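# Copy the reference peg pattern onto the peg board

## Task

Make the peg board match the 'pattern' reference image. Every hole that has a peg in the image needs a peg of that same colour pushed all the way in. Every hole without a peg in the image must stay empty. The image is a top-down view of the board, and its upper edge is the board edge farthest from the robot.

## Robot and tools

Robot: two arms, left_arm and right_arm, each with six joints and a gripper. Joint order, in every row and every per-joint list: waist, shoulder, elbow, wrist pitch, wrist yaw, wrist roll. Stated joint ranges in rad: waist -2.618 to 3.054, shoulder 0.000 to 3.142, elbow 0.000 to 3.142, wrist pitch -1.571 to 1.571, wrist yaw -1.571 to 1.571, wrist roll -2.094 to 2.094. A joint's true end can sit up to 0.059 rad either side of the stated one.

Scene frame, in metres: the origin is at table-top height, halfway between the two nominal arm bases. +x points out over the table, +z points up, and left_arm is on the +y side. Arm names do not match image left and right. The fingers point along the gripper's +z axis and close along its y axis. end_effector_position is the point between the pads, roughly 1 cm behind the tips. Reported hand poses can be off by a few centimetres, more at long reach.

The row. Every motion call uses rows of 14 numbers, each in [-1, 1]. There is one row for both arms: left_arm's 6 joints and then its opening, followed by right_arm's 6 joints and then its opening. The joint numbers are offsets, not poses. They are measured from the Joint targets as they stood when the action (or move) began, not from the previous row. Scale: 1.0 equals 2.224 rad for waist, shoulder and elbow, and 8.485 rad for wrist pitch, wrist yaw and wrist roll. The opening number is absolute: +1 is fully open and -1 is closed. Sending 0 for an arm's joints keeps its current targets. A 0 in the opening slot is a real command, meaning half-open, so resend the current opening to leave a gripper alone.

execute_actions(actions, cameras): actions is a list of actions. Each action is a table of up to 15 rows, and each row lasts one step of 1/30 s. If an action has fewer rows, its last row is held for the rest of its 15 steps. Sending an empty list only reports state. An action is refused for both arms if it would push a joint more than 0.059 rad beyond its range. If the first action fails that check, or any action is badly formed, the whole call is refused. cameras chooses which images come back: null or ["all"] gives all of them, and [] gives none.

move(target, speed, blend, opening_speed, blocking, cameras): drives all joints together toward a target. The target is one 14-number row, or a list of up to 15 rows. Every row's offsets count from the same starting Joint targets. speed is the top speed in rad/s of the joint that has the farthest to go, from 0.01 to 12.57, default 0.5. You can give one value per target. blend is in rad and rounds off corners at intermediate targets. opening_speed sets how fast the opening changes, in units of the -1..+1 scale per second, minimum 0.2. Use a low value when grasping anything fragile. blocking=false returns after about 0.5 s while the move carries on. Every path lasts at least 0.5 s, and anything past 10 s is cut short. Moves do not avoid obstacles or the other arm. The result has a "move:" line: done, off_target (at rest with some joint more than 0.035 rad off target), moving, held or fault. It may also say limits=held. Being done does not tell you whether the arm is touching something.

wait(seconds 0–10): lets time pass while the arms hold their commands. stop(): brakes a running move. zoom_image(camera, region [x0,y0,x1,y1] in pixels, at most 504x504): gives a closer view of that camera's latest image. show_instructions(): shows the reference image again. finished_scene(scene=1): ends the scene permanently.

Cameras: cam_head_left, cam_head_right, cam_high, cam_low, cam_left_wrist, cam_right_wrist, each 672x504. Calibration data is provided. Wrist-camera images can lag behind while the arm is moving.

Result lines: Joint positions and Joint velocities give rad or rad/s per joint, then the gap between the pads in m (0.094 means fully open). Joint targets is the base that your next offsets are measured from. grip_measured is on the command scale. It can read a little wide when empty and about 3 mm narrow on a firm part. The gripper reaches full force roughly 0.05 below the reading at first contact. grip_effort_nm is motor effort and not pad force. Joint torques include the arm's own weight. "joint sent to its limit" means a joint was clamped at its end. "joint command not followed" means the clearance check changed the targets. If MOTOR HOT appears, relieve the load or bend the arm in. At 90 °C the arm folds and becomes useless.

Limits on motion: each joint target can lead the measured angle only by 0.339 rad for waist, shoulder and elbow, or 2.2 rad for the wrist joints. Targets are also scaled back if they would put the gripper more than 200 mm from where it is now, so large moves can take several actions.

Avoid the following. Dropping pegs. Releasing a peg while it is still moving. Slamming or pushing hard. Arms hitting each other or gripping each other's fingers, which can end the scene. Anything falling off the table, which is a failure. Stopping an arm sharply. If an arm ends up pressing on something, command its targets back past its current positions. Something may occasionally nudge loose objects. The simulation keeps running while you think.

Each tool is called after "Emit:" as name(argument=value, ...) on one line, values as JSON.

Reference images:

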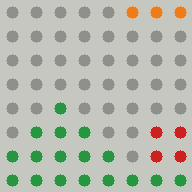

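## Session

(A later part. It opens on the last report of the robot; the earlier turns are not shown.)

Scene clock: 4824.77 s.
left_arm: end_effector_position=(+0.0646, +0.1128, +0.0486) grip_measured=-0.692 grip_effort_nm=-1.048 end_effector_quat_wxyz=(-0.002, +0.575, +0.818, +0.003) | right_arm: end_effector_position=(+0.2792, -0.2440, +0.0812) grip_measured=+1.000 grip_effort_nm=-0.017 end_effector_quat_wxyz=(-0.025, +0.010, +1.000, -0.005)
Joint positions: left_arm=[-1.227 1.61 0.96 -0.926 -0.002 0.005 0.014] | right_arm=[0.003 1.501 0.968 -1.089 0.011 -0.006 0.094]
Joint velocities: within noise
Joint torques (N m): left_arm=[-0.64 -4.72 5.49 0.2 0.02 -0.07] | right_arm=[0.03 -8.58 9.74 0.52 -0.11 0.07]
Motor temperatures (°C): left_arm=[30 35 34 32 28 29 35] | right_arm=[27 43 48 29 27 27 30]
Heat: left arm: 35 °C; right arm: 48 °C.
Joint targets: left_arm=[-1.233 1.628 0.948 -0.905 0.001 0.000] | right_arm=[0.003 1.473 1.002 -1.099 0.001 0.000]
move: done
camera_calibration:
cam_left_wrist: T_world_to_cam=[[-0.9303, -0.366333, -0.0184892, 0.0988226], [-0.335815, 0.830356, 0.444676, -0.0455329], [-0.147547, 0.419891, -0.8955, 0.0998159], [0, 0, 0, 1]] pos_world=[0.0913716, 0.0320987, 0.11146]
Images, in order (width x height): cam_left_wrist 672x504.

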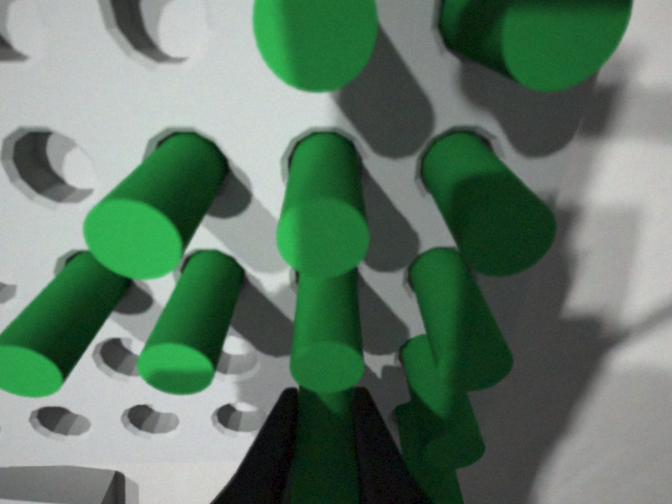

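Emit:
move(target=[[0,0.0029,-0.0058,0.0024,0,0,-0.9,0,0,0,0,0,0,1]], speed=0.1, cameras=["cam_left_wrist"])

Emit:
zoom_image(camera="cam_left_wrist", region=[220, 280, 440, 450])

Scene clock: 4840.53 s.
left_arm: end_effector_position=(+0.0645, +0.1132, +0.0432) grip_measured=-0.692 grip_effort_nm=-1.048 end_effector_quat_wxyz=(-0.003, +0.575, +0.818, +0.003) | right_arm: end_effector_position=(+0.2792, -0.2440, +0.0812) grip_measured=+1.000 grip_effort_nm=-0.017 end_effector_quat_wxyz=(-0.025, +0.010, +1.000, -0.005)
Joint positions: left_arm=[-1.227 1.62 0.947 -0.906 -0.002 0.005 0.014] | right_arm=[0.003 1.501 0.968 -1.089 0.011 -0.006 0.094]
Joint velocities: within noise
Joint torques (N m): left_arm=[-0.51 -5.15 5.44 0.2 0.06 -0.03] | right_arm=[0.05 -8.55 9.77 0.52 -0.12 0.07]
Motor temperatures (°C): left_arm=[30 35 34 32 28 29 35] | right_arm=[27 43 48 29 27 27 30]
Heat: left arm: 35 °C; right arm: 48 °C.
Joint targets: left_arm=[-1.233 1.635 0.935 -0.885 0.001 0.000] | right_arm=[0.003 1.473 1.002 -1.099 0.001 0.000]
move: done
camera_calibration:
cam_left_wrist: T_world_to_cam=[[-0.930325, -0.366266, -0.0185471, 0.0987424], [-0.335383, 0.829243, 0.447072, -0.0435881], [-0.148367, 0.422143, -0.894306, 0.0945386], [0, 0, 0, 1]] pos_world=[0.0912703, 0.0324024, 0.105865]
Images, in order (width x height): cam_left_wrist 672x504.

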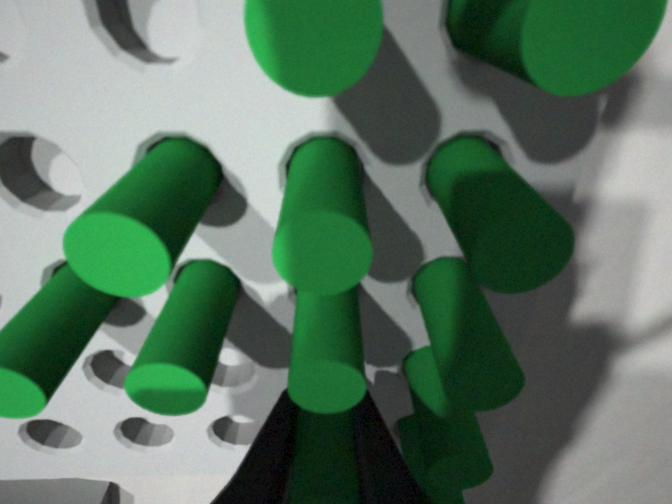

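Scaled by 2.291 from the camera's 672x504 image, which has a finer 960x720 frame.

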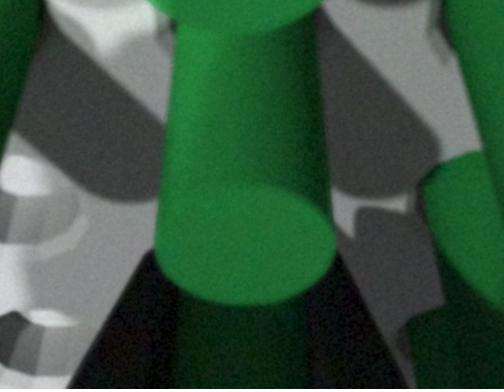

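Emit:
move(target=[[0,0.0018,-0.0036,0.0016,0,0,-0.9,0,0,0,0,0,0,1]], speed=0.1, cameras=["cam_left_wrist","cam_low"])

Emit:
zoom_image(camera="cam_low", region=[390, 235, 450, 275])

Scene clock: 4846.37 s.
left_arm: end_effector_position=(+0.0645, +0.1132, +0.0414) grip_measured=-0.692 grip_effort_nm=-1.048 end_effector_quat_wxyz=(-0.002, +0.575, +0.818, +0.002) | right_arm: end_effector_position=(+0.2792, -0.2440, +0.0812) grip_measured=+1.000 grip_effort_nm=-0.022 end_effector_quat_wxyz=(-0.025, +0.010, +1.000, -0.005)
Joint positions: left_arm=[-1.227 1.62 0.939 -0.895 -0.002 0.005 0.014] | right_arm=[0.003 1.501 0.968 -1.089 0.011 -0.006 0.094]
Joint velocities: within noise
Joint torques (N m): left_arm=[-0.47 -4.63 5.33 0.21 0.03 -0.05] | right_arm=[0.02 -8.55 9.74 0.52 -0.12 0.08]
Motor temperatures (°C): left_arm=[30 35 34 32 28 29 35] | right_arm=[27 43 48 29 27 27 30]
Heat: left arm: 35 °C; right arm: 48 °C.
Joint targets: left_arm=[-1.233 1.639 0.927 -0.871 0.001 0.000] | right_arm=[0.003 1.473 1.002 -1.099 0.001 0.000]
move: done
camera_calibration:
cam_left_wrist: T_world_to_cam=[[-0.930295, -0.366347, -0.0184505, 0.0986825], [-0.335921, 0.830671, 0.444008, -0.0427429], [-0.147335, 0.419256, -0.895833, 0.0931641], [0, 0, 0, 1]] pos_world=[0.0911719, 0.0325977, 0.104258]
Images, in order (width x height): cam_low 672x504, cam_left_wrist 672x504.

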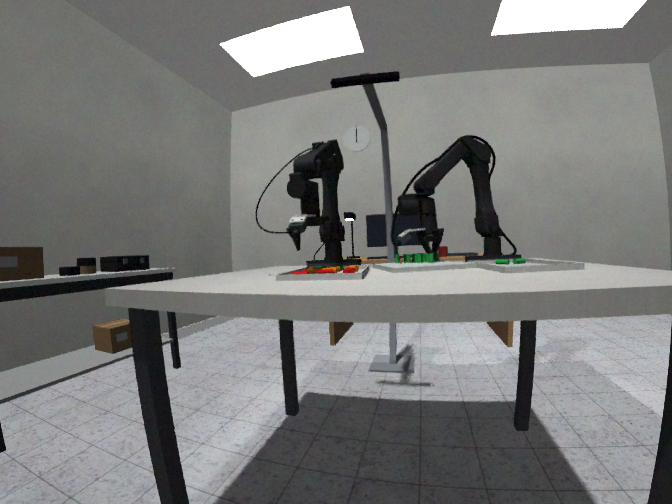

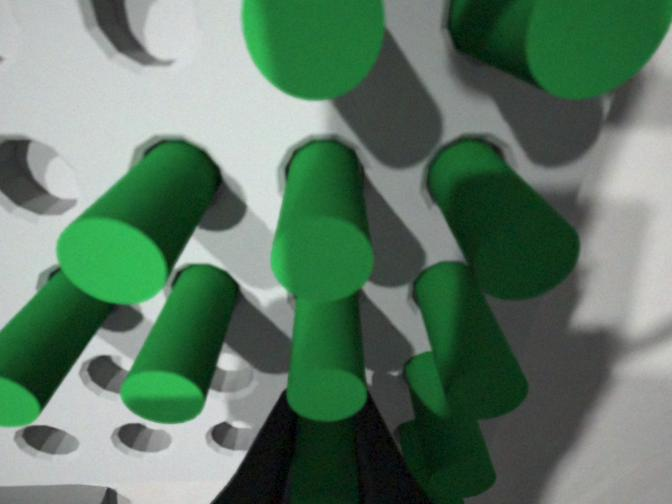

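Scaled by 8.400 from the camera's 672x504 image, which has a finer 960x720 frame.

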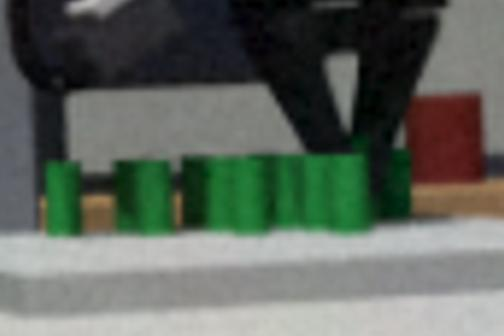

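Emit:
move(target=[[0,0.0008,-0.0036,0.0016,0,0,-0.9,0,0,0,0,0,0,1],[0,0.0018,-0.0072,0.003,0,0,-0.9,0,0,0,0,0,0,1]], speed=0.1, cameras=["cam_left_wrist","cam_low"])

Emit:
zoom_image(camera="cam_low", region=[390, 235, 450, 275])

Scene clock: 4852.07 s.
left_arm: end_effector_position=(+0.0645, +0.1130, +0.0359) grip_measured=-0.692 grip_effort_nm=-1.043 end_effector_quat_wxyz=(+0.000, +0.575, +0.818, +0.002) | right_arm: end_effector_position=(+0.2792, -0.2440, +0.0812) grip_measured=+1.000 grip_effort_nm=-0.017 end_effector_quat_wxyz=(-0.025, +0.010, +1.000, -0.005)
Joint positions: left_arm=[-1.227 1.628 0.923 -0.868 -0.002 0.005 0.014] | right_arm=[0.003 1.501 0.968 -1.089 0.011 -0.006 0.094]
Joint velocities: within noise
Joint torques (N m): left_arm=[-0.43 -5.14 5.41 0.2 0.05 -0.08] | right_arm=[0.02 -8.57 9.74 0.52 -0.11 0.08]
Motor temperatures (°C): left_arm=[30 35 34 32 28 29 35] | right_arm=[27 43 48 29 27 27 30]
Heat: left arm: 35 °C; right arm: 48 °C.
Joint targets: left_arm=[-1.233 1.643 0.911 -0.846 0.001 0.000] | right_arm=[0.003 1.473 1.002 -1.099 0.001 0.000]
move: done
camera_calibration:
cam_left_wrist: T_world_to_cam=[[-0.930289, -0.36637, -0.0183416, 0.0985757], [-0.336344, 0.831955, 0.441274, -0.0401602], [-0.14641, 0.416682, -0.897185, 0.0886361], [0, 0, 0, 1]] pos_world=[0.0911734, 0.0325936, 0.0990527]
Images, in order (width x height): cam_low 672x504, cam_left_wrist 672x504.

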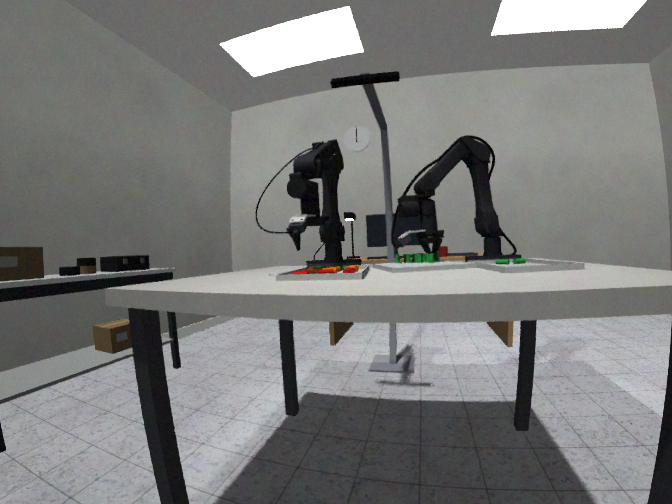

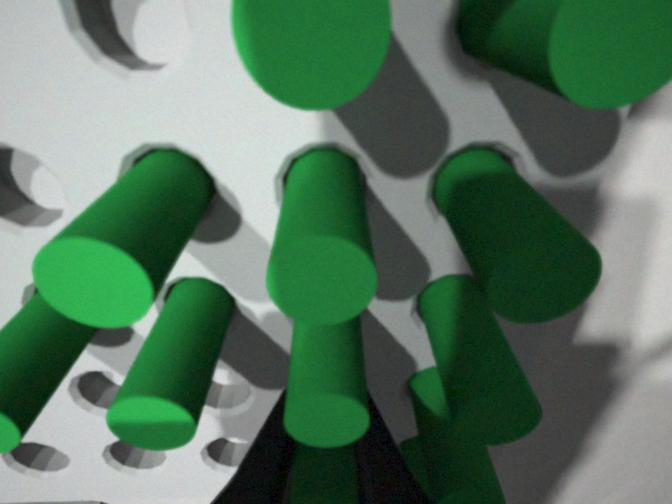

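Scaled by 8.400 from the camera's 672x504 image, which has a finer 960x720 frame.

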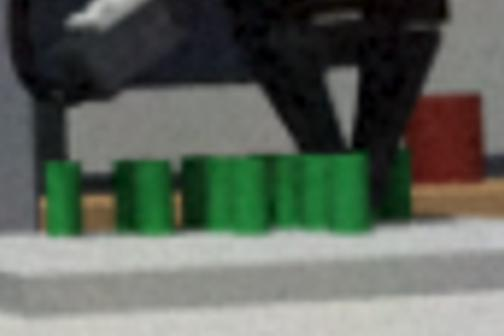

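Emit:
move(target=[[0,0.0018,-0.0085,0.0035,0,0,-0.9,0,0,0,0,0,0,1],[0,0.0018,-0.0072,0.003,0,0,-0.5,0,0,0,0,0,0,1],[0,-0.0474,0.0543,-0.0207,0,0,-0.5,0,0,0,0,0,0,1],[0,-0.0643,0.1115,-0.0401,0,0,-0.4,0,0,0,0,0,0,1],[0.505,-0.1497,-0.0499,-0.0205,0,-0.1351,-0.1,0,0,0,0,0,0,1],[0.505,-0.0976,-0.1196,0.0057,0,-0.1351,-0.1,0,0,0,0,0,0,1]], speed=[0.1,0.2,0.2,0.5,1.0,0.4], cameras=["cam_left_wrist","cam_low","cam_head_left"])

Emit:
zoom_image(camera="cam_low", region=[390, 235, 450, 275])

Scene clock: 4904.10 s.
left_arm: end_effector_position=(+0.1698, +0.3361, +0.0204) grip_measured=-0.101 grip_effort_nm=0.056 end_effector_quat_wxyz=(-0.003, -0.491, +0.871, +0.001) | right_arm: end_effector_position=(+0.2792, -0.2440, +0.0812) grip_measured=+1.000 grip_effort_nm=-0.017 end_effector_quat_wxyz=(-0.025, +0.010, +1.000, -0.005)
Joint positions: left_arm=[-0.114 1.417 0.654 -0.813 0.001 -1.135 0.042] | right_arm=[0.003 1.501 0.968 -1.089 0.011 -0.006 0.094]
Joint velocities: within noise
Joint torques (N m): left_arm=[0.39 -3.36 5.48 0.16 -0.02 -0.12] | right_arm=[0.02 -8.55 9.76 0.52 -0.12 0.07]
Motor temperatures (°C): left_arm=[30 34 34 32 28 29 35] | right_arm=[27 43 48 29 27 27 30]
Heat: left arm: 35 °C; right arm: 48 °C.
Joint targets: left_arm=[-0.110 1.426 0.645 -0.797 0.001 -1.146] | right_arm=[0.003 1.473 1.002 -1.099 0.001 0.000]
move: done; target 2's new numbers were sent with left_arm's wrist pitch 0.038 rad from that target
camera_calibration:
cam_left_wrist: T_world_to_cam=[[0.870695, -0.491403, -0.0203271, 0.0142142], [-0.432946, -0.785417, 0.442356, 0.376478], [-0.23334, -0.376356, -0.896609, 0.278497], [0, 0, 0, 1]] pos_world=[0.215603, 0.407491, 0.0834547]
Images, in order (width x height): cam_head_left 672x504, cam_low 672x504, cam_left_wrist 672x504.

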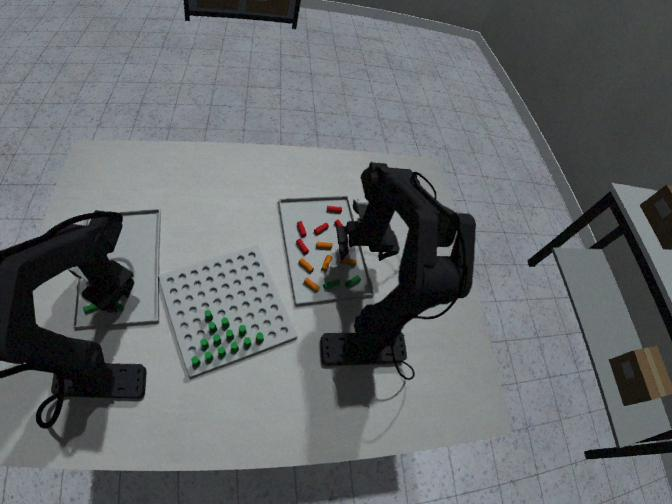

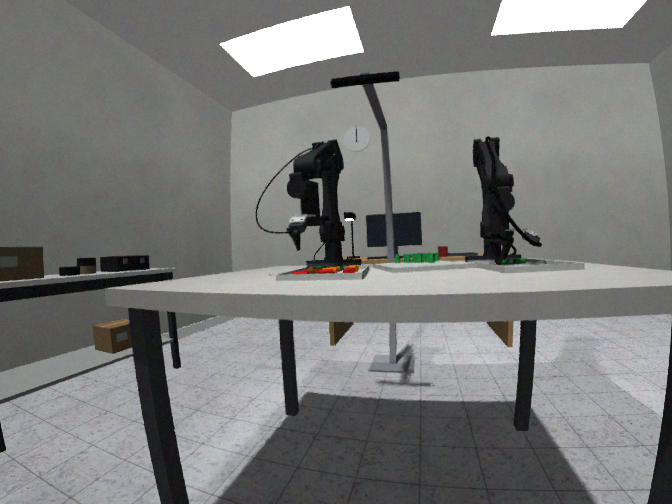

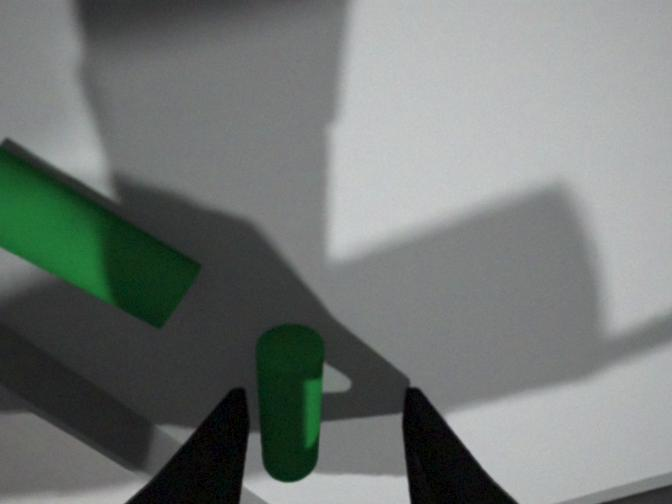

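Scaled by 8.400 from the camera's 672x504 image, which has a finer 960x720 frame.

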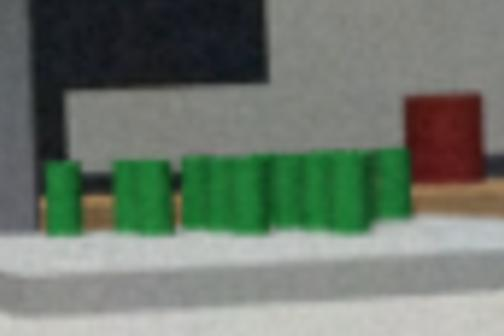

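Emit:
move(target=[[0.0265,-0.043,0.0247,-0.012,0,0.0070,-0.1,0,0,0,0,0,0,1],[0.0265,-0.0085,-0.0076,-0.0004,0,0.0070,-0.2,0,0,0,0,0,0,1]], speed=[0.4,0.3], cameras=["cam_left_wrist"])

Scene clock: 4918.20 s.
left_arm: end_effector_position=(+0.1653, +0.3477, +0.0198) grip_measured=-0.199 grip_effort_nm=-0.081 end_effector_quat_wxyz=(-0.004, -0.499, +0.866, +0.001) | right_arm: end_effector_position=(+0.2792, -0.2440, +0.0812) grip_measured=+1.000 grip_effort_nm=-0.017 end_effector_quat_wxyz=(-0.025, +0.010, +1.000, -0.005)
Joint positions: left_arm=[-0.055 1.399 0.637 -0.817 0.003 -1.095 0.038] | right_arm=[0.003 1.501 0.968 -1.089 0.011 -0.006 0.094]
Joint velocities: within noise
Joint torques (N m): left_arm=[0.4 -3.21 5.56 0.16 -0.02 0.08] | right_arm=[0.01 -8.58 9.74 0.52 -0.12 0.07]
Motor temperatures (°C): left_arm=[30 34 34 31 28 29 34] | right_arm=[27 43 48 29 27 27 30]
Heat: left arm: 34 °C; right arm: 48 °C.
Joint targets: left_arm=[-0.051 1.407 0.628 -0.801 0.001 -1.087] | right_arm=[0.003 1.473 1.002 -1.099 0.001 0.000]
move: done
camera_calibration:
cam_left_wrist: T_world_to_cam=[[0.879873, -0.474703, -0.0219296, 0.0165076], [-0.416659, -0.792833, 0.444759, 0.383799], [-0.228515, -0.382195, -0.895382, 0.282445], [0, 0, 0, 1]] pos_world=[0.209932, 0.420074, 0.0825595]
Images, in order (width x height): cam_left_wrist 672x504.

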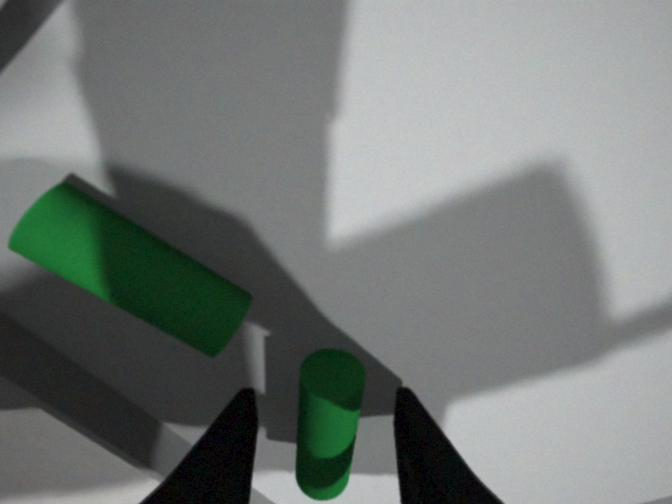

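Emit:
move(target=[[0,0,0,0,0,0,-0.9,0,0,0,0,0,0,1],[0,-0.0549,0.0773,-0.0258,0,0,-0.9,0,0,0,0,0,0,1],[-0.1902,0.4386,0.6902,-0.0656,0,0.1281,-0.9,0,0,0,0,0,0,1],[-0.1902,0.4523,0.6003,-0.0405,0,0.1281,-0.4,0,0,0,0,0,0,1],[-0.1902,0.4164,0.6902,-0.0656,0,0.1281,-0.4,0,0,0,0,0,0,1],[-0.1902,0.2442,0.3921,0.0590,0,0.1281,-0.4,0,0,0,0,0,0,1],[-0.1902,0.1560,-0.0121,0.1782,0,0.1281,-0.4,0,0,0,0,0,0,1]], speed=[0.5,0.5,1.2,0.4,0.5,1.4,1.2], blend=[0,0,0,0,0,0.15,0], cameras=["cam_left_wrist"])

Scene clock: 4937.30 s.
left_arm: end_effector_position=(+0.3708, +0.1541, +0.0724) grip_measured=-0.401 grip_effort_nm=0.066 end_effector_quat_wxyz=(+0.500, +0.198, +0.834, -0.124) | right_arm: end_effector_position=(+0.2792, -0.2440, +0.0812) grip_measured=+1.000 grip_effort_nm=-0.012 end_effector_quat_wxyz=(-0.025, +0.010, +1.000, -0.005)
Joint positions: left_arm=[-0.479 1.785 0.609 0.688 0.003 -0.008 0.028] | right_arm=[0.003 1.501 0.968 -1.089 0.011 -0.006 0.094]
Joint velocities: within noise
Joint torques (N m): left_arm=[0.34 -10.33 5.45 1.86 0.01 0.08] | right_arm=[0.02 -8.55 9.73 0.52 -0.12 0.07]
Motor temperatures (°C): left_arm=[30 35 34 32 28 29 34] | right_arm=[27 43 48 29 27 27 30]
Heat: left arm: 35 °C; right arm: 48 °C.
Joint targets: left_arm=[-0.474 1.754 0.601 0.711 0.001 0.000] | right_arm=[0.003 1.473 1.002 -1.099 0.001 0.000]
move: done
camera_calibration:
cam_left_wrist: T_world_to_cam=[[-0.429151, -0.90281, 0.0276355, 0.292791], [-0.737927, 0.332802, -0.587117, 0.312856], [0.520858, -0.272355, -0.80903, 0.00145617], [0, 0, 0, 1]] pos_world=[0.355758, 0.160612, 0.17677]
Images, in order (width x height): cam_left_wrist 672x504.

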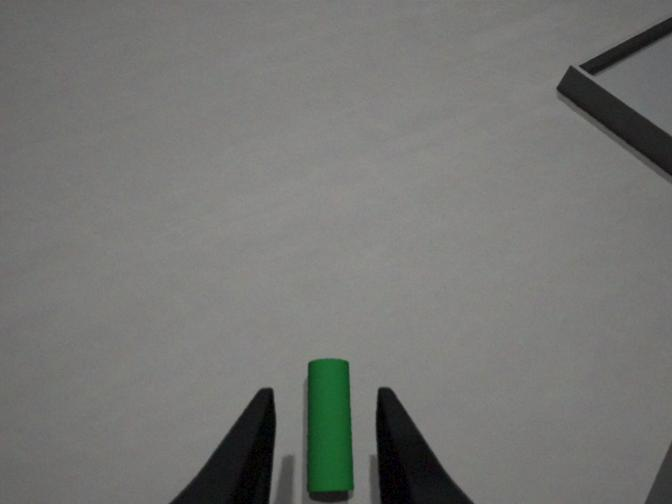

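Emit:
move(target=[[0,0.1066,-0.004,0.0182,0,0,-0.4,0,0,0,0,0,0,1],[0,0.1066,-0.004,0.0182,0,0,-0.9,0,0,0,0,0,0,1]], speed=0.5, cameras=["cam_left_wrist"])

Scene clock: 4951.23 s.
left_arm: end_effector_position=(+0.3739, +0.1525, +0.0303) grip_measured=-0.689 grip_effort_nm=-1.043 end_effector_quat_wxyz=(+0.494, +0.200, +0.837, -0.122) | right_arm: end_effector_position=(+0.2792, -0.2440, +0.0812) grip_measured=+1.000 grip_effort_nm=-0.022 end_effector_quat_wxyz=(-0.025, +0.010, +1.000, -0.005)
Joint positions: left_arm=[-0.479 1.967 0.604 0.86 0.003 -0.005 0.015] | right_arm=[0.003 1.501 0.968 -1.089 0.011 -0.006 0.094]
Joint velocities: within noise
Joint torques (N m): left_arm=[0.38 -6.3 4.04 1.69 -0.02 0.04] | right_arm=[0.05 -8.57 9.74 0.52 -0.11 0.08]
Motor temperatures (°C): left_arm=[30 36 34 35 28 29 34] | right_arm=[27 43 48 29 27 27 30]
Heat: left arm: 36 °C; right arm: 48 °C.
Joint targets: left_arm=[-0.474 1.991 0.592 0.866 0.001 0.000] | right_arm=[0.003 1.473 1.002 -1.099 0.001 0.000]
move: done
camera_calibration:
cam_left_wrist: T_world_to_cam=[[-0.429952, -0.902511, 0.024799, 0.294251], [-0.744778, 0.339015, -0.574782, 0.292256], [0.51034, -0.265598, -0.817931, -0.0314483], [0, 0, 0, 1]] pos_world=[0.360229, 0.158133, 0.134963]
Images, in order (width x height): cam_left_wrist 672x504.

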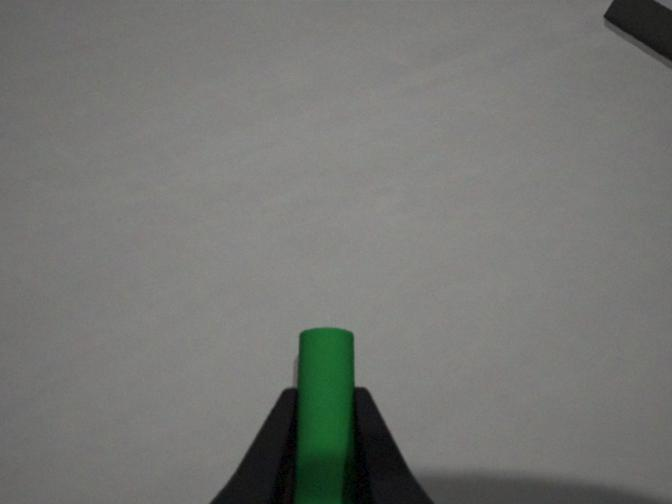

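Emit:
move(target=[[0,0,0,0,0,0,-0.4,0,0,0,0,0,0,1],[0,-0.01,0.014,-0.001,0,0,-0.4,0,0,0,0,0,0,1],[0,0.0045,0.0124,-0.001,0,0,-0.4,0,0,0,0,0,0,1],[0,0.0045,0.0124,-0.001,0,0,-0.9,0,0,0,0,0,0,1]], speed=0.3, cameras=["cam_left_wrist"])

Scene clock: 4961.27 s.
left_arm: end_effector_position=(+0.3745, +0.1523, +0.0299) grip_measured=-0.696 grip_effort_nm=-1.082 end_effector_quat_wxyz=(+0.496, +0.200, +0.836, -0.122) | right_arm: end_effector_position=(+0.2792, -0.2440, +0.0812) grip_measured=+1.000 grip_effort_nm=-0.012 end_effector_quat_wxyz=(-0.025, +0.010, +1.000, -0.005)
Joint positions: left_arm=[-0.479 1.973 0.604 0.87 0.003 -0.005 0.014] | right_arm=[0.003 1.501 0.968 -1.089 0.011 -0.006 0.094]
Joint velocities: within noise
Joint torques (N m): left_arm=[0.29 -5.94 6.71 1.52 -0.03 0.03] | right_arm=[0.01 -8.54 9.74 0.52 -0.12 0.08]
Motor temperatures (°C): left_arm=[30 35 34 36 28 29 34] | right_arm=[27 43 48 29 27 27 30]
Heat: left arm: 36 °C; right arm: 48 °C.
Joint targets: left_arm=[-0.474 2.001 0.620 0.857 0.001 0.000] | right_arm=[0.003 1.473 1.002 -1.099 0.001 0.000]
move: done
camera_calibration:
cam_left_wrist: T_world_to_cam=[[-0.42995, -0.902521, 0.0244596, 0.294263], [-0.742731, 0.338165, -0.577923, 0.291904], [0.513316, -0.266645, -0.815725, -0.0331428], [0, 0, 0, 1]] pos_world=[0.360337, 0.15803, 0.134465]
Images, in order (width x height): cam_left_wrist 672x504.

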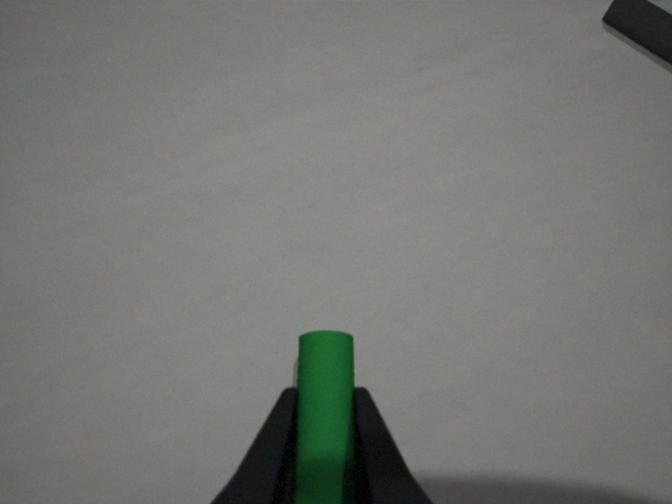

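Emit:
move(target=[[0,0,0,0,0,0,-0.4,0,0,0,0,0,0,1],[0,-0.05,0.035,-0.004,0,0,-0.4,0,0,0,0,0,0,1],[0,0.005,0.0067,0.002,0,0,-0.4,0,0,0,0,0,0,1],[0,0.005,0.0067,0.002,0,0,-0.9,0,0,0,0,0,0,1]], speed=0.3, cameras=["cam_left_wrist"])

Scene clock: 4971.47 s.
left_arm: end_effector_position=(+0.3834, +0.1478, +0.0311) grip_measured=-0.688 grip_effort_nm=-1.048 end_effector_quat_wxyz=(+0.499, +0.200, +0.834, -0.122) | right_arm: end_effector_position=(+0.2792, -0.2440, +0.0812) grip_measured=+1.000 grip_effort_nm=-0.017 end_effector_quat_wxyz=(-0.025, +0.010, +1.000, -0.005)
Joint positions: left_arm=[-0.479 1.994 0.643 0.861 0.003 -0.003 0.015] | right_arm=[0.003 1.501 0.968 -1.089 0.011 -0.006 0.094]
Joint velocities: within noise
Joint torques (N m): left_arm=[0.36 -7.06 4.42 1.75 -0.04 0.03] | right_arm=[0.03 -8.55 9.74 0.52 -0.12 0.08]
Motor temperatures (°C): left_arm=[30 35 34 36 28 29 34] | right_arm=[27 43 48 29 27 27 30]
Heat: left arm: 36 °C; right arm: 48 °C.
Joint targets: left_arm=[-0.474 2.012 0.635 0.874 0.001 0.000] | right_arm=[0.003 1.473 1.002 -1.099 0.001 0.000]
move: done
camera_calibration:
cam_left_wrist: T_world_to_cam=[[-0.430715, -0.902188, 0.0232905, 0.294273], [-0.738191, 0.33734, -0.584189, 0.299403], [0.519191, -0.268811, -0.811284, -0.0400434], [0, 0, 0, 1]] pos_world=[0.368554, 0.153724, 0.135567]
Images, in order (width x height): cam_left_wrist 672x504.

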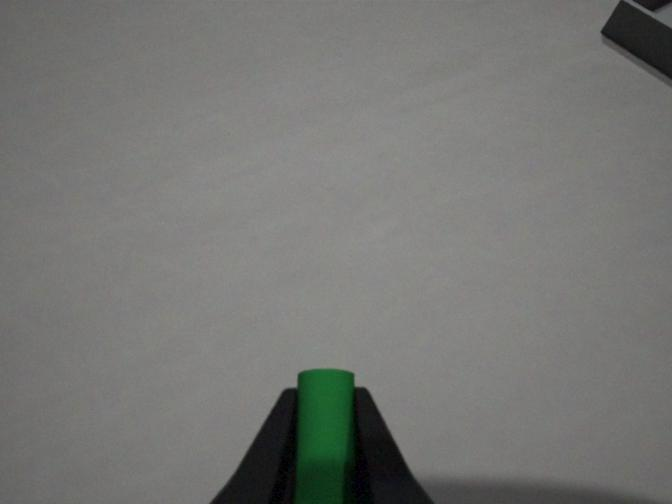

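Emit:
move(target=[[0,-0.0953,-0.0067,-0.0207,0,0,-0.9,0,0,0,0,0,0,1],[0,-0.1178,0.2540,-0.0350,0,0,-0.9,0,0,0,0,0,0,1],[-0.0567,-0.0054,0.5013,-0.2562,0,0,-0.9,0,0,0,0,0,0,1],[-0.085,0.0935,0.5418,-0.2821,0,0,-0.9,0,0,0,0,0,0,1],[-0.085,0.1115,0.4915,-0.2774,0,0,-0.9,0,0,0,0,0,0,1]], speed=[0.5,1,1.2,0.6,0.2], cameras=["cam_left_wrist"])

Emit:
zoom_image(camera="cam_left_wrist", region=[220, 280, 440, 450])

Scene clock: 4995.27 s.
left_arm: end_effector_position=(+0.2320, +0.1580, +0.0487) grip_measured=-0.688 grip_effort_nm=-1.048 end_effector_quat_wxyz=(-0.198, +0.314, +0.926, +0.067) | right_arm: end_effector_position=(+0.2792, -0.2440, +0.0812) grip_measured=+1.000 grip_effort_nm=-0.017 end_effector_quat_wxyz=(-0.025, +0.010, +1.000, -0.005)
Joint positions: left_arm=[-0.664 2.24 1.736 -1.488 0.003 -0.003 0.015] | right_arm=[0.003 1.501 0.968 -1.089 0.011 -0.006 0.094]
Joint velocities: within noise
Joint torques (N m): left_arm=[-0.05 -9.7 5.27 -0.75 -0.01 0.03] | right_arm=[0.03 -8.59 9.74 0.52 -0.12 0.08]
Motor temperatures (°C): left_arm=[30 36 34 37 28 29 35] | right_arm=[27 43 49 29 27 27 30]
Heat: left arm: 37 °C; right arm: 49 °C.
Joint targets: left_arm=[-0.663 2.260 1.728 -1.480 0.001 0.000] | right_arm=[0.003 1.473 1.002 -1.099 0.001 0.000]
move: done
camera_calibration:
cam_left_wrist: T_world_to_cam=[[-0.591286, -0.806046, -0.0258988, 0.26228], [-0.527954, 0.362612, 0.767969, 0.0758267], [-0.609627, 0.467762, -0.639963, 0.192793], [0, 0, 0, 1]] pos_world=[0.312647, 0.0937332, 0.0719405]
Images, in order (width x height): cam_left_wrist 672x504.

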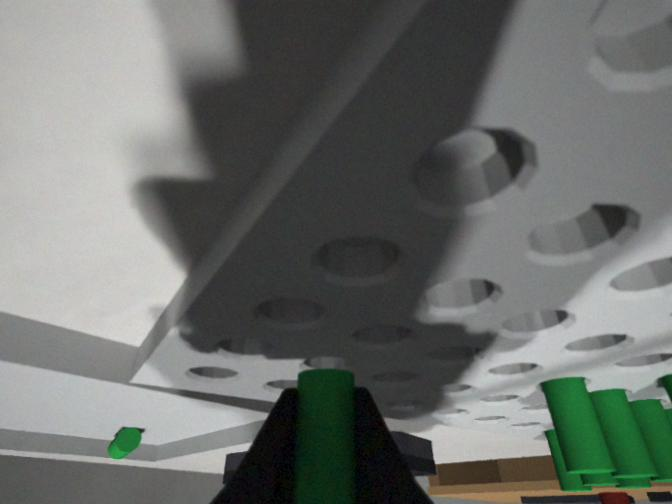

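Scaled by 2.291 from the camera's 672x504 image, which has a finer 960x720 frame.

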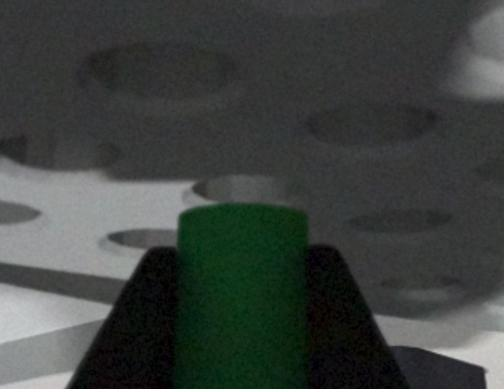

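Emit:
move(target=[[-0.0058,-0.0135,-0.016,0.0002,0,0,-0.9,0,0,0,0,0,0,1],[-0.0055,-0.0135,-0.027,0.0035,0,0,-0.9,0,0,0,0,0,0,1]], speed=0.15, cameras=["cam_left_wrist"])

Emit:
zoom_image(camera="cam_left_wrist", region=[220, 280, 440, 450])

Scene clock: 5014.80 s.
left_arm: end_effector_position=(+0.2212, +0.1647, +0.0387) grip_measured=-0.688 grip_effort_nm=-1.053 end_effector_quat_wxyz=(-0.215, +0.315, +0.922, +0.073) | right_arm: end_effector_position=(+0.2792, -0.2440, +0.0812) grip_measured=+1.000 grip_effort_nm=-0.022 end_effector_quat_wxyz=(-0.025, +0.010, +1.000, -0.005)
Joint positions: left_arm=[-0.668 2.24 1.679 -1.468 0.003 -0.003 0.015] | right_arm=[0.003 1.501 0.968 -1.089 0.011 -0.006 0.094]
Joint velocities: within noise
Joint torques (N m): left_arm=[-0.69 -12.23 4.83 -0.73 -0.04 0.04] | right_arm=[0.02 -8.57 9.76 0.53 -0.12 0.07]
Motor temperatures (°C): left_arm=[30 35 34 35 28 29 35] | right_arm=[27 43 49 29 27 27 30]
Heat: left arm: 35 °C; right arm: 49 °C.
Joint targets: left_arm=[-0.675 2.230 1.668 -1.450 0.001 0.000] | right_arm=[0.003 1.473 1.002 -1.099 0.001 0.000]
move: done
camera_calibration:
cam_left_wrist: T_world_to_cam=[[-0.59542, -0.802968, -0.0267942, 0.261451], [-0.503458, 0.346921, 0.791313, 0.0717096], [-0.626103, 0.484653, -0.610824, 0.176427], [0, 0, 0, 1]] pos_world=[0.302237, 0.0995531, 0.0580267]
Images, in order (width x height): cam_left_wrist 672x504.

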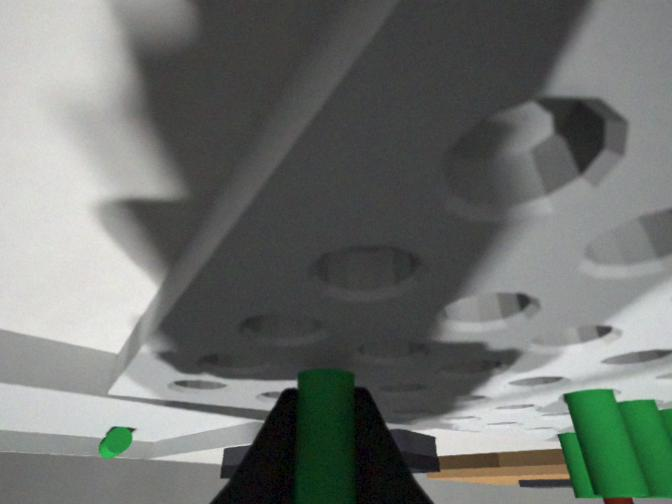

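Scaled by 2.291 from the camera's 672x504 image, which has a finer 960x720 frame.

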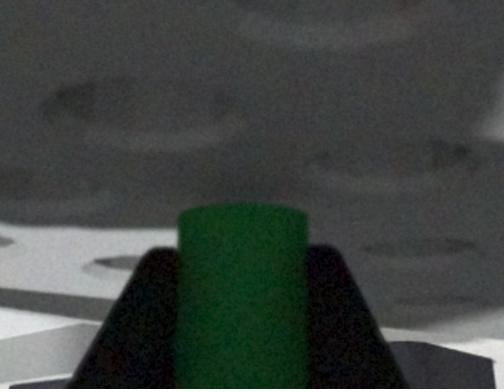

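Emit:
move(target=[[-0.0045,-0.025,0.016,-0.004,0,0,-0.9,0,0,0,0,0,0,1],[-0.0050,-0.003,-0.011,0.0,0,0,-0.9,0,0,0,0,0,0,1]], speed=0.15, cameras=["cam_left_wrist"])

Emit:
zoom_image(camera="cam_left_wrist", region=[220, 280, 440, 450])

Scene clock: 5029.57 s.
left_arm: end_effector_position=(+0.2146, +0.1651, +0.0410) grip_measured=-0.688 grip_effort_nm=-1.043 end_effector_quat_wxyz=(-0.217, +0.320, +0.919, +0.075) | right_arm: end_effector_position=(+0.2792, -0.2440, +0.0812) grip_measured=+1.000 grip_effort_nm=-0.017 end_effector_quat_wxyz=(-0.025, +0.010, +1.000, -0.005)
Joint positions: left_arm=[-0.68 2.22 1.653 -1.467 0.003 -0.003 0.015] | right_arm=[0.003 1.501 0.968 -1.089 0.011 -0.006 0.094]
Joint velocities: within noise
Joint torques (N m): left_arm=[-0.46 -10.88 5.01 -0.75 -0.01 0.04] | right_arm=[0.03 -8.55 9.74 0.52 -0.12 0.07]
Motor temperatures (°C): left_arm=[30 37 34 34 28 29 35] | right_arm=[27 43 49 29 27 27 30]
Heat: left arm: 37 °C; right arm: 49 °C.
Joint targets: left_arm=[-0.686 2.223 1.644 -1.450 0.001 0.000] | right_arm=[0.003 1.473 1.002 -1.099 0.001 0.000]
move: done
camera_calibration:
cam_left_wrist: T_world_to_cam=[[-0.605247, -0.795579, -0.0270053, 0.258819], [-0.49663, 0.35087, 0.793882, 0.0642003], [-0.622121, 0.493907, -0.607471, 0.170896], [0, 0, 0, 1]] pos_world=[0.294851, 0.0989782, 0.0598365]
Images, in order (width x height): cam_left_wrist 672x504.

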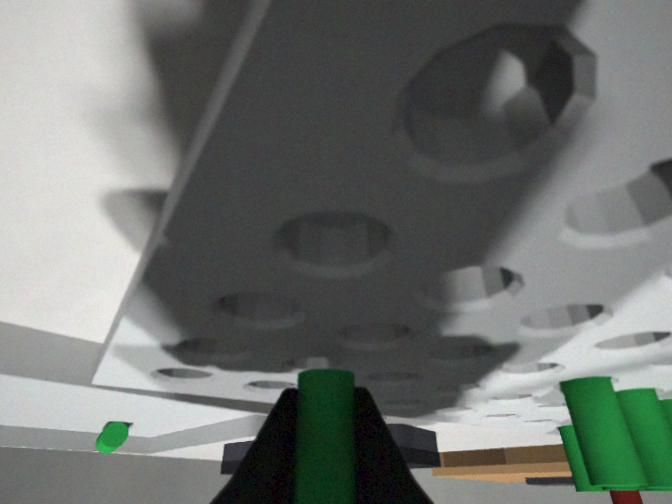

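Scaled by 2.291 from the camera's 672x504 image, which has a finer 960x720 frame.

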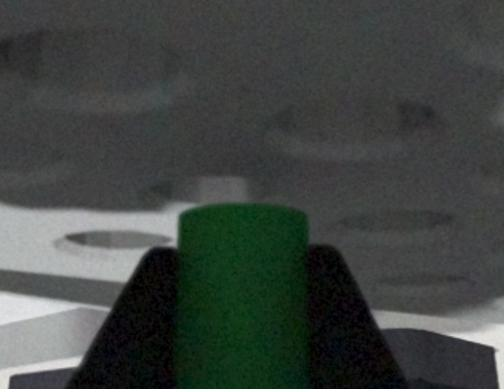

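Emit:
move(target=[[0,0,-0.004,0.0012,0,0,-0.9,0,0,0,0,0,0,1],[0,0.001,-0.008,0.0025,0,0,-0.9,0,0,0,0,0,0,1]], speed=0.1, cameras=["cam_left_wrist"])

Emit:
zoom_image(camera="cam_left_wrist", region=[220, 280, 440, 450])

Scene clock: 5037.03 s.
left_arm: end_effector_position=(+0.2140, +0.1656, +0.0386) grip_measured=-0.688 grip_effort_nm=-1.043 end_effector_quat_wxyz=(-0.217, +0.320, +0.919, +0.075) | right_arm: end_effector_position=(+0.2792, -0.2440, +0.0812) grip_measured=+1.000 grip_effort_nm=-0.017 end_effector_quat_wxyz=(-0.025, +0.010, +1.000, -0.005)
Joint positions: left_arm=[-0.68 2.22 1.644 -1.457 0.003 -0.003 0.015] | right_arm=[0.003 1.501 0.968 -1.089 0.011 -0.006 0.094]
Joint velocities: within noise
Joint torques (N m): left_arm=[-0.42 -10.74 4.15 -0.62 -0.01 0.04] | right_arm=[0.03 -8.55 9.74 0.52 -0.11 0.07]
Motor temperatures (°C): left_arm=[30 38 34 34 28 29 35] | right_arm=[27 43 49 29 27 27 30]
Heat: left arm: 38 °C; right arm: 49 °C.
Joint targets: left_arm=[-0.686 2.226 1.626 -1.429 0.001 0.000] | right_arm=[0.003 1.473 1.002 -1.099 0.001 0.000]
move: done
camera_calibration:
cam_left_wrist: T_world_to_cam=[[-0.605247, -0.795579, -0.0270053, 0.258791], [-0.49663, 0.35087, 0.793882, 0.0655528], [-0.622121, 0.493907, -0.607471, 0.168879], [0, 0, 0, 1]] pos_world=[0.294251, 0.0994782, 0.0575365]
Images, in order (width x height): cam_left_wrist 672x504.

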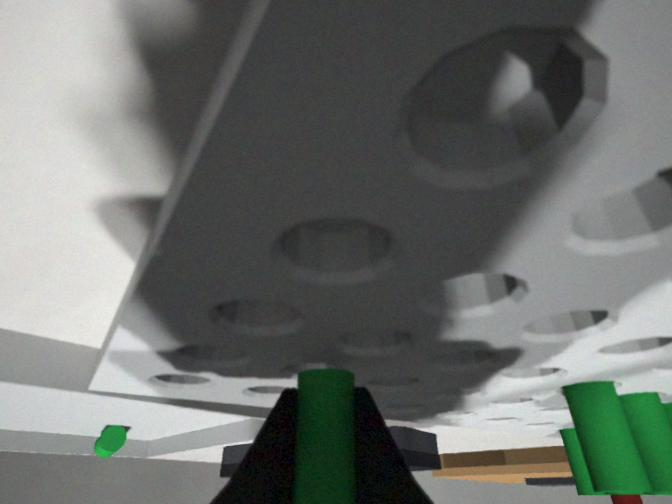

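Scaled by 2.291 from the camera's 672x504 image, which has a finer 960x720 frame.

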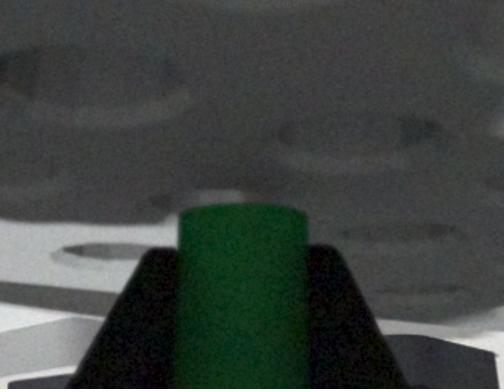

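Emit:
move(target=[[0,0,0,0,0,0,-0.4,0,0,0,0,0,0,1],[0,-0.0234,0.0459,-0.005,0,0,-0.4,0,0,0,0,0,0,1],[0,-0.0836,0.0602,-0.0084,0,0,-0.3,0,0,0,0,0,0,1],[0,-0.2195,-0.141,0.037,0,0,-0.2,0,0,0,0,0,0,1]], speed=[0.2,0.3,0.5,0.8], cameras=["cam_left_wrist"])

Scene clock: 5047.97 s.
left_arm: end_effector_position=(+0.2217, +0.1594, +0.0927) grip_measured=-0.202 grip_effort_nm=0.066 end_effector_quat_wxyz=(-0.005, +0.329, +0.944, +0.001) | right_arm: end_effector_position=(+0.2792, -0.2440, +0.0812) grip_measured=+1.000 grip_effort_nm=-0.017 end_effector_quat_wxyz=(-0.025, +0.010, +1.000, -0.005)
Joint positions: left_arm=[-0.68 1.771 1.325 -1.136 0.003 -0.003 0.038] | right_arm=[0.003 1.501 0.968 -1.089 0.011 -0.006 0.094]
Joint velocities: within noise
Joint torques (N m): left_arm=[-0.42 -11.3 5.86 0.19 -0.03 0.03] | right_arm=[0.03 -8.57 9.74 0.52 -0.11 0.07]
Motor temperatures (°C): left_arm=[30 40 34 33 28 29 35] | right_arm=[27 43 49 29 27 27 30]
Heat: left arm: 40 °C; right arm: 49 °C.
Joint targets: left_arm=[-0.686 1.737 1.312 -1.115 0.001 0.000] | right_arm=[0.003 1.473 1.002 -1.099 0.001 0.000]
move: done
camera_calibration:
cam_left_wrist: T_world_to_cam=[[-0.59798, -0.801393, -0.0137474, 0.258138], [-0.71982, 0.52941, 0.448982, 0.0816552], [-0.352533, 0.278378, -0.893435, 0.210628], [0, 0, 0, 1]] pos_world=[0.287392, 0.105006, 0.15507]
Images, in order (width x height): cam_left_wrist 672x504.

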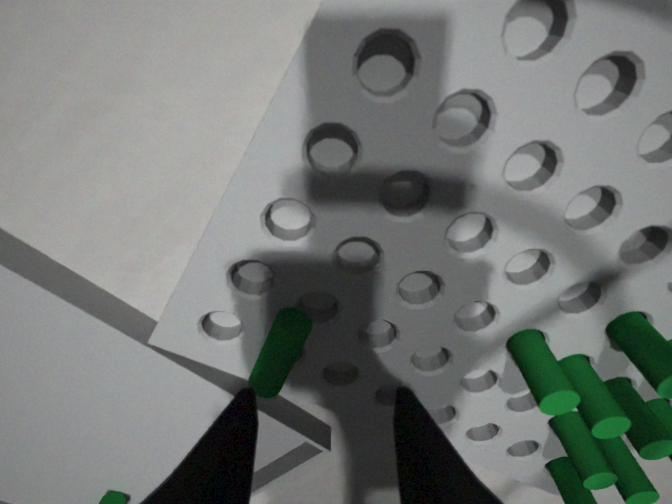

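Emit:
zoom_image(camera="cam_left_wrist", region=[200, 260, 400, 410])

Emit:
zoom_image(camera="cam_low", region=[390, 235, 450, 275])

Scaled by 2.520 from the camera's 672x504 image, which has a finer 960x720 frame.

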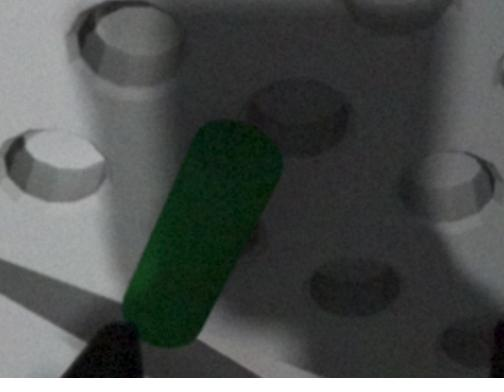

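This scene's latest camera images include none from cam_low. They are from: cam_left_wrist. cam_low's image comes with the result of a call that names it in "cameras".

Emit:
wait(seconds=0.1, cameras=["cam_low","cam_head_left"])

Emit:
zoom_image(camera="cam_low", region=[380, 230, 480, 280])

Emit:
zoom_image(camera="cam_head_left", region=[140, 220, 320, 390])

Scene clock: 5066.83 s.
left_arm: end_effector_position=(+0.2218, +0.1593, +0.0927) grip_measured=-0.202 grip_effort_nm=0.066 end_effector_quat_wxyz=(-0.005, +0.329, +0.944, +0.000) | right_arm: end_effector_position=(+0.2792, -0.2440, +0.0812) grip_measured=+1.000 grip_effort_nm=-0.017 end_effector_quat_wxyz=(-0.025, +0.010, +1.000, -0.005)
Joint positions: left_arm=[-0.68 1.771 1.325 -1.135 0.003 -0.003 0.038] | right_arm=[0.003 1.501 0.968 -1.089 0.011 -0.006 0.094]
Joint velocities: within noise
Joint torques (N m): left_arm=[-0.46 -11.23 5.79 0.15 0 0.05] | right_arm=[0.02 -8.55 9.76 0.52 -0.12 0.08]
Motor temperatures (°C): left_arm=[30 41 34 33 28 29 34] | right_arm=[27 43 49 29 27 27 30]
Heat: left arm: 41 °C; right arm: 49 °C.
Joint targets: left_arm=[-0.686 1.737 1.312 -1.115 0.001 0.000] | right_arm=[0.003 1.473 1.002 -1.099 0.001 0.000]
Tool commands: left_gripper/opening=-0.2 right_gripper/opening=+1.0
wait: 0.10 s; at rest from the start
Images, in order (width x height): cam_head_left 672x504, cam_low 672x504.

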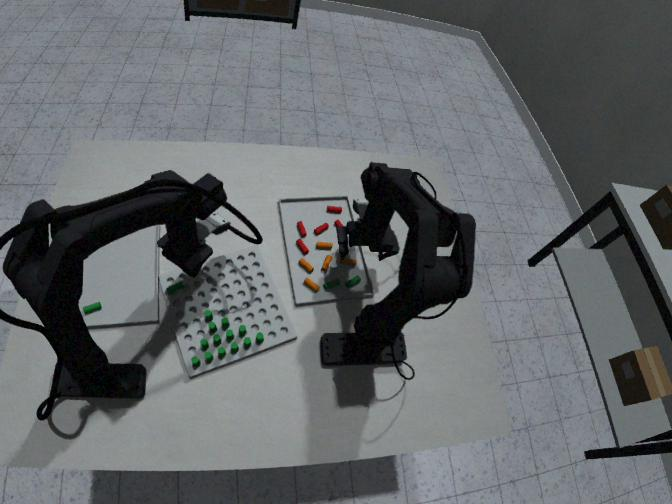

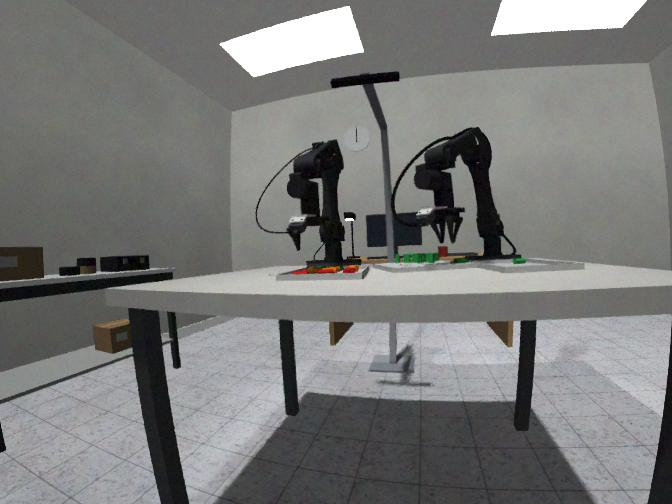

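Scaled by 5.040 from the camera's 672x504 image, which has a finer 960x720 frame.

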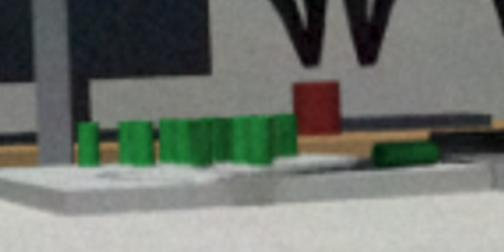

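Scaled by 2.800 from the camera's 672x504 image, which has a finer 960x720 frame.

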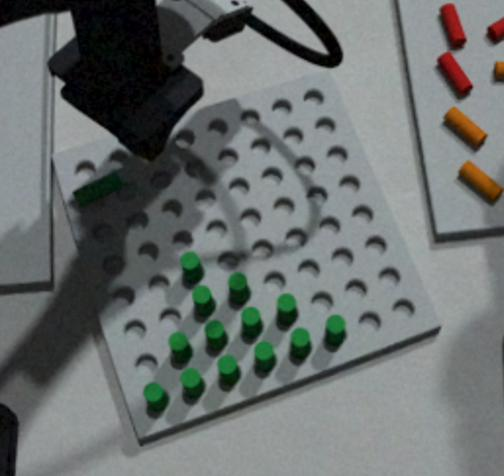

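Emit:
move(target=[[0.0292,-0.0391,-0.0953,0.0153,0,0.0414,-0.1,0,0,0,0,0,0,1],[0.0292,0,-0.1452,0.0334,0,0.0414,-0.1,0,0,0,0,0,0,1]], speed=[0.5,0.3], cameras=["cam_left_wrist"])

Scene clock: 5091.63 s.
left_arm: end_effector_position=(+0.2014, +0.1956, +0.0310) grip_measured=-0.101 grip_effort_nm=0.061 end_effector_quat_wxyz=(-0.009, +0.462, +0.887, +0.002) | right_arm: end_effector_position=(+0.2792, -0.2440, +0.0812) grip_measured=+1.000 grip_effort_nm=-0.017 end_effector_quat_wxyz=(-0.025, +0.010, +1.000, -0.005)
Joint positions: left_arm=[-0.626 1.72 1.004 -0.874 0 0.34 0.042] | right_arm=[0.003 1.501 0.968 -1.089 0.011 -0.006 0.094]
Joint velocities: within noise
Joint torques (N m): left_arm=[0.38 -5.79 5.09 0.43 0 0.13] | right_arm=[0.05 -8.57 9.74 0.52 -0.11 0.08]
Motor temperatures (°C): left_arm=[30 41 34 33 28 29 33] | right_arm=[27 43 49 29 27 27 30]
Heat: left arm: 41 °C; right arm: 49 °C.
Joint targets: left_arm=[-0.621 1.737 0.989 -0.832 0.001 0.352] | right_arm=[0.003 1.473 1.002 -1.099 0.001 0.000]
move: off_target (left_arm); left_arm: the wrist pitch is farthest, 0.042 rad from its target
camera_calibration:
cam_left_wrist: T_world_to_cam=[[-0.80152, -0.597873, -0.0106349, 0.275286], [-0.536088, 0.710585, 0.455718, 0.00289387], [-0.264904, 0.370968, -0.890061, 0.102437], [0, 0, 0, 1]] pos_world=[0.249335, 0.124529, 0.0927843]
Images, in order (width x height): cam_left_wrist 672x504.

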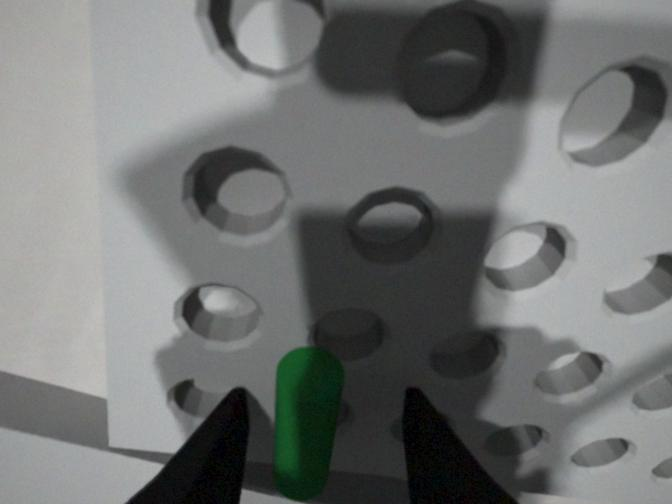

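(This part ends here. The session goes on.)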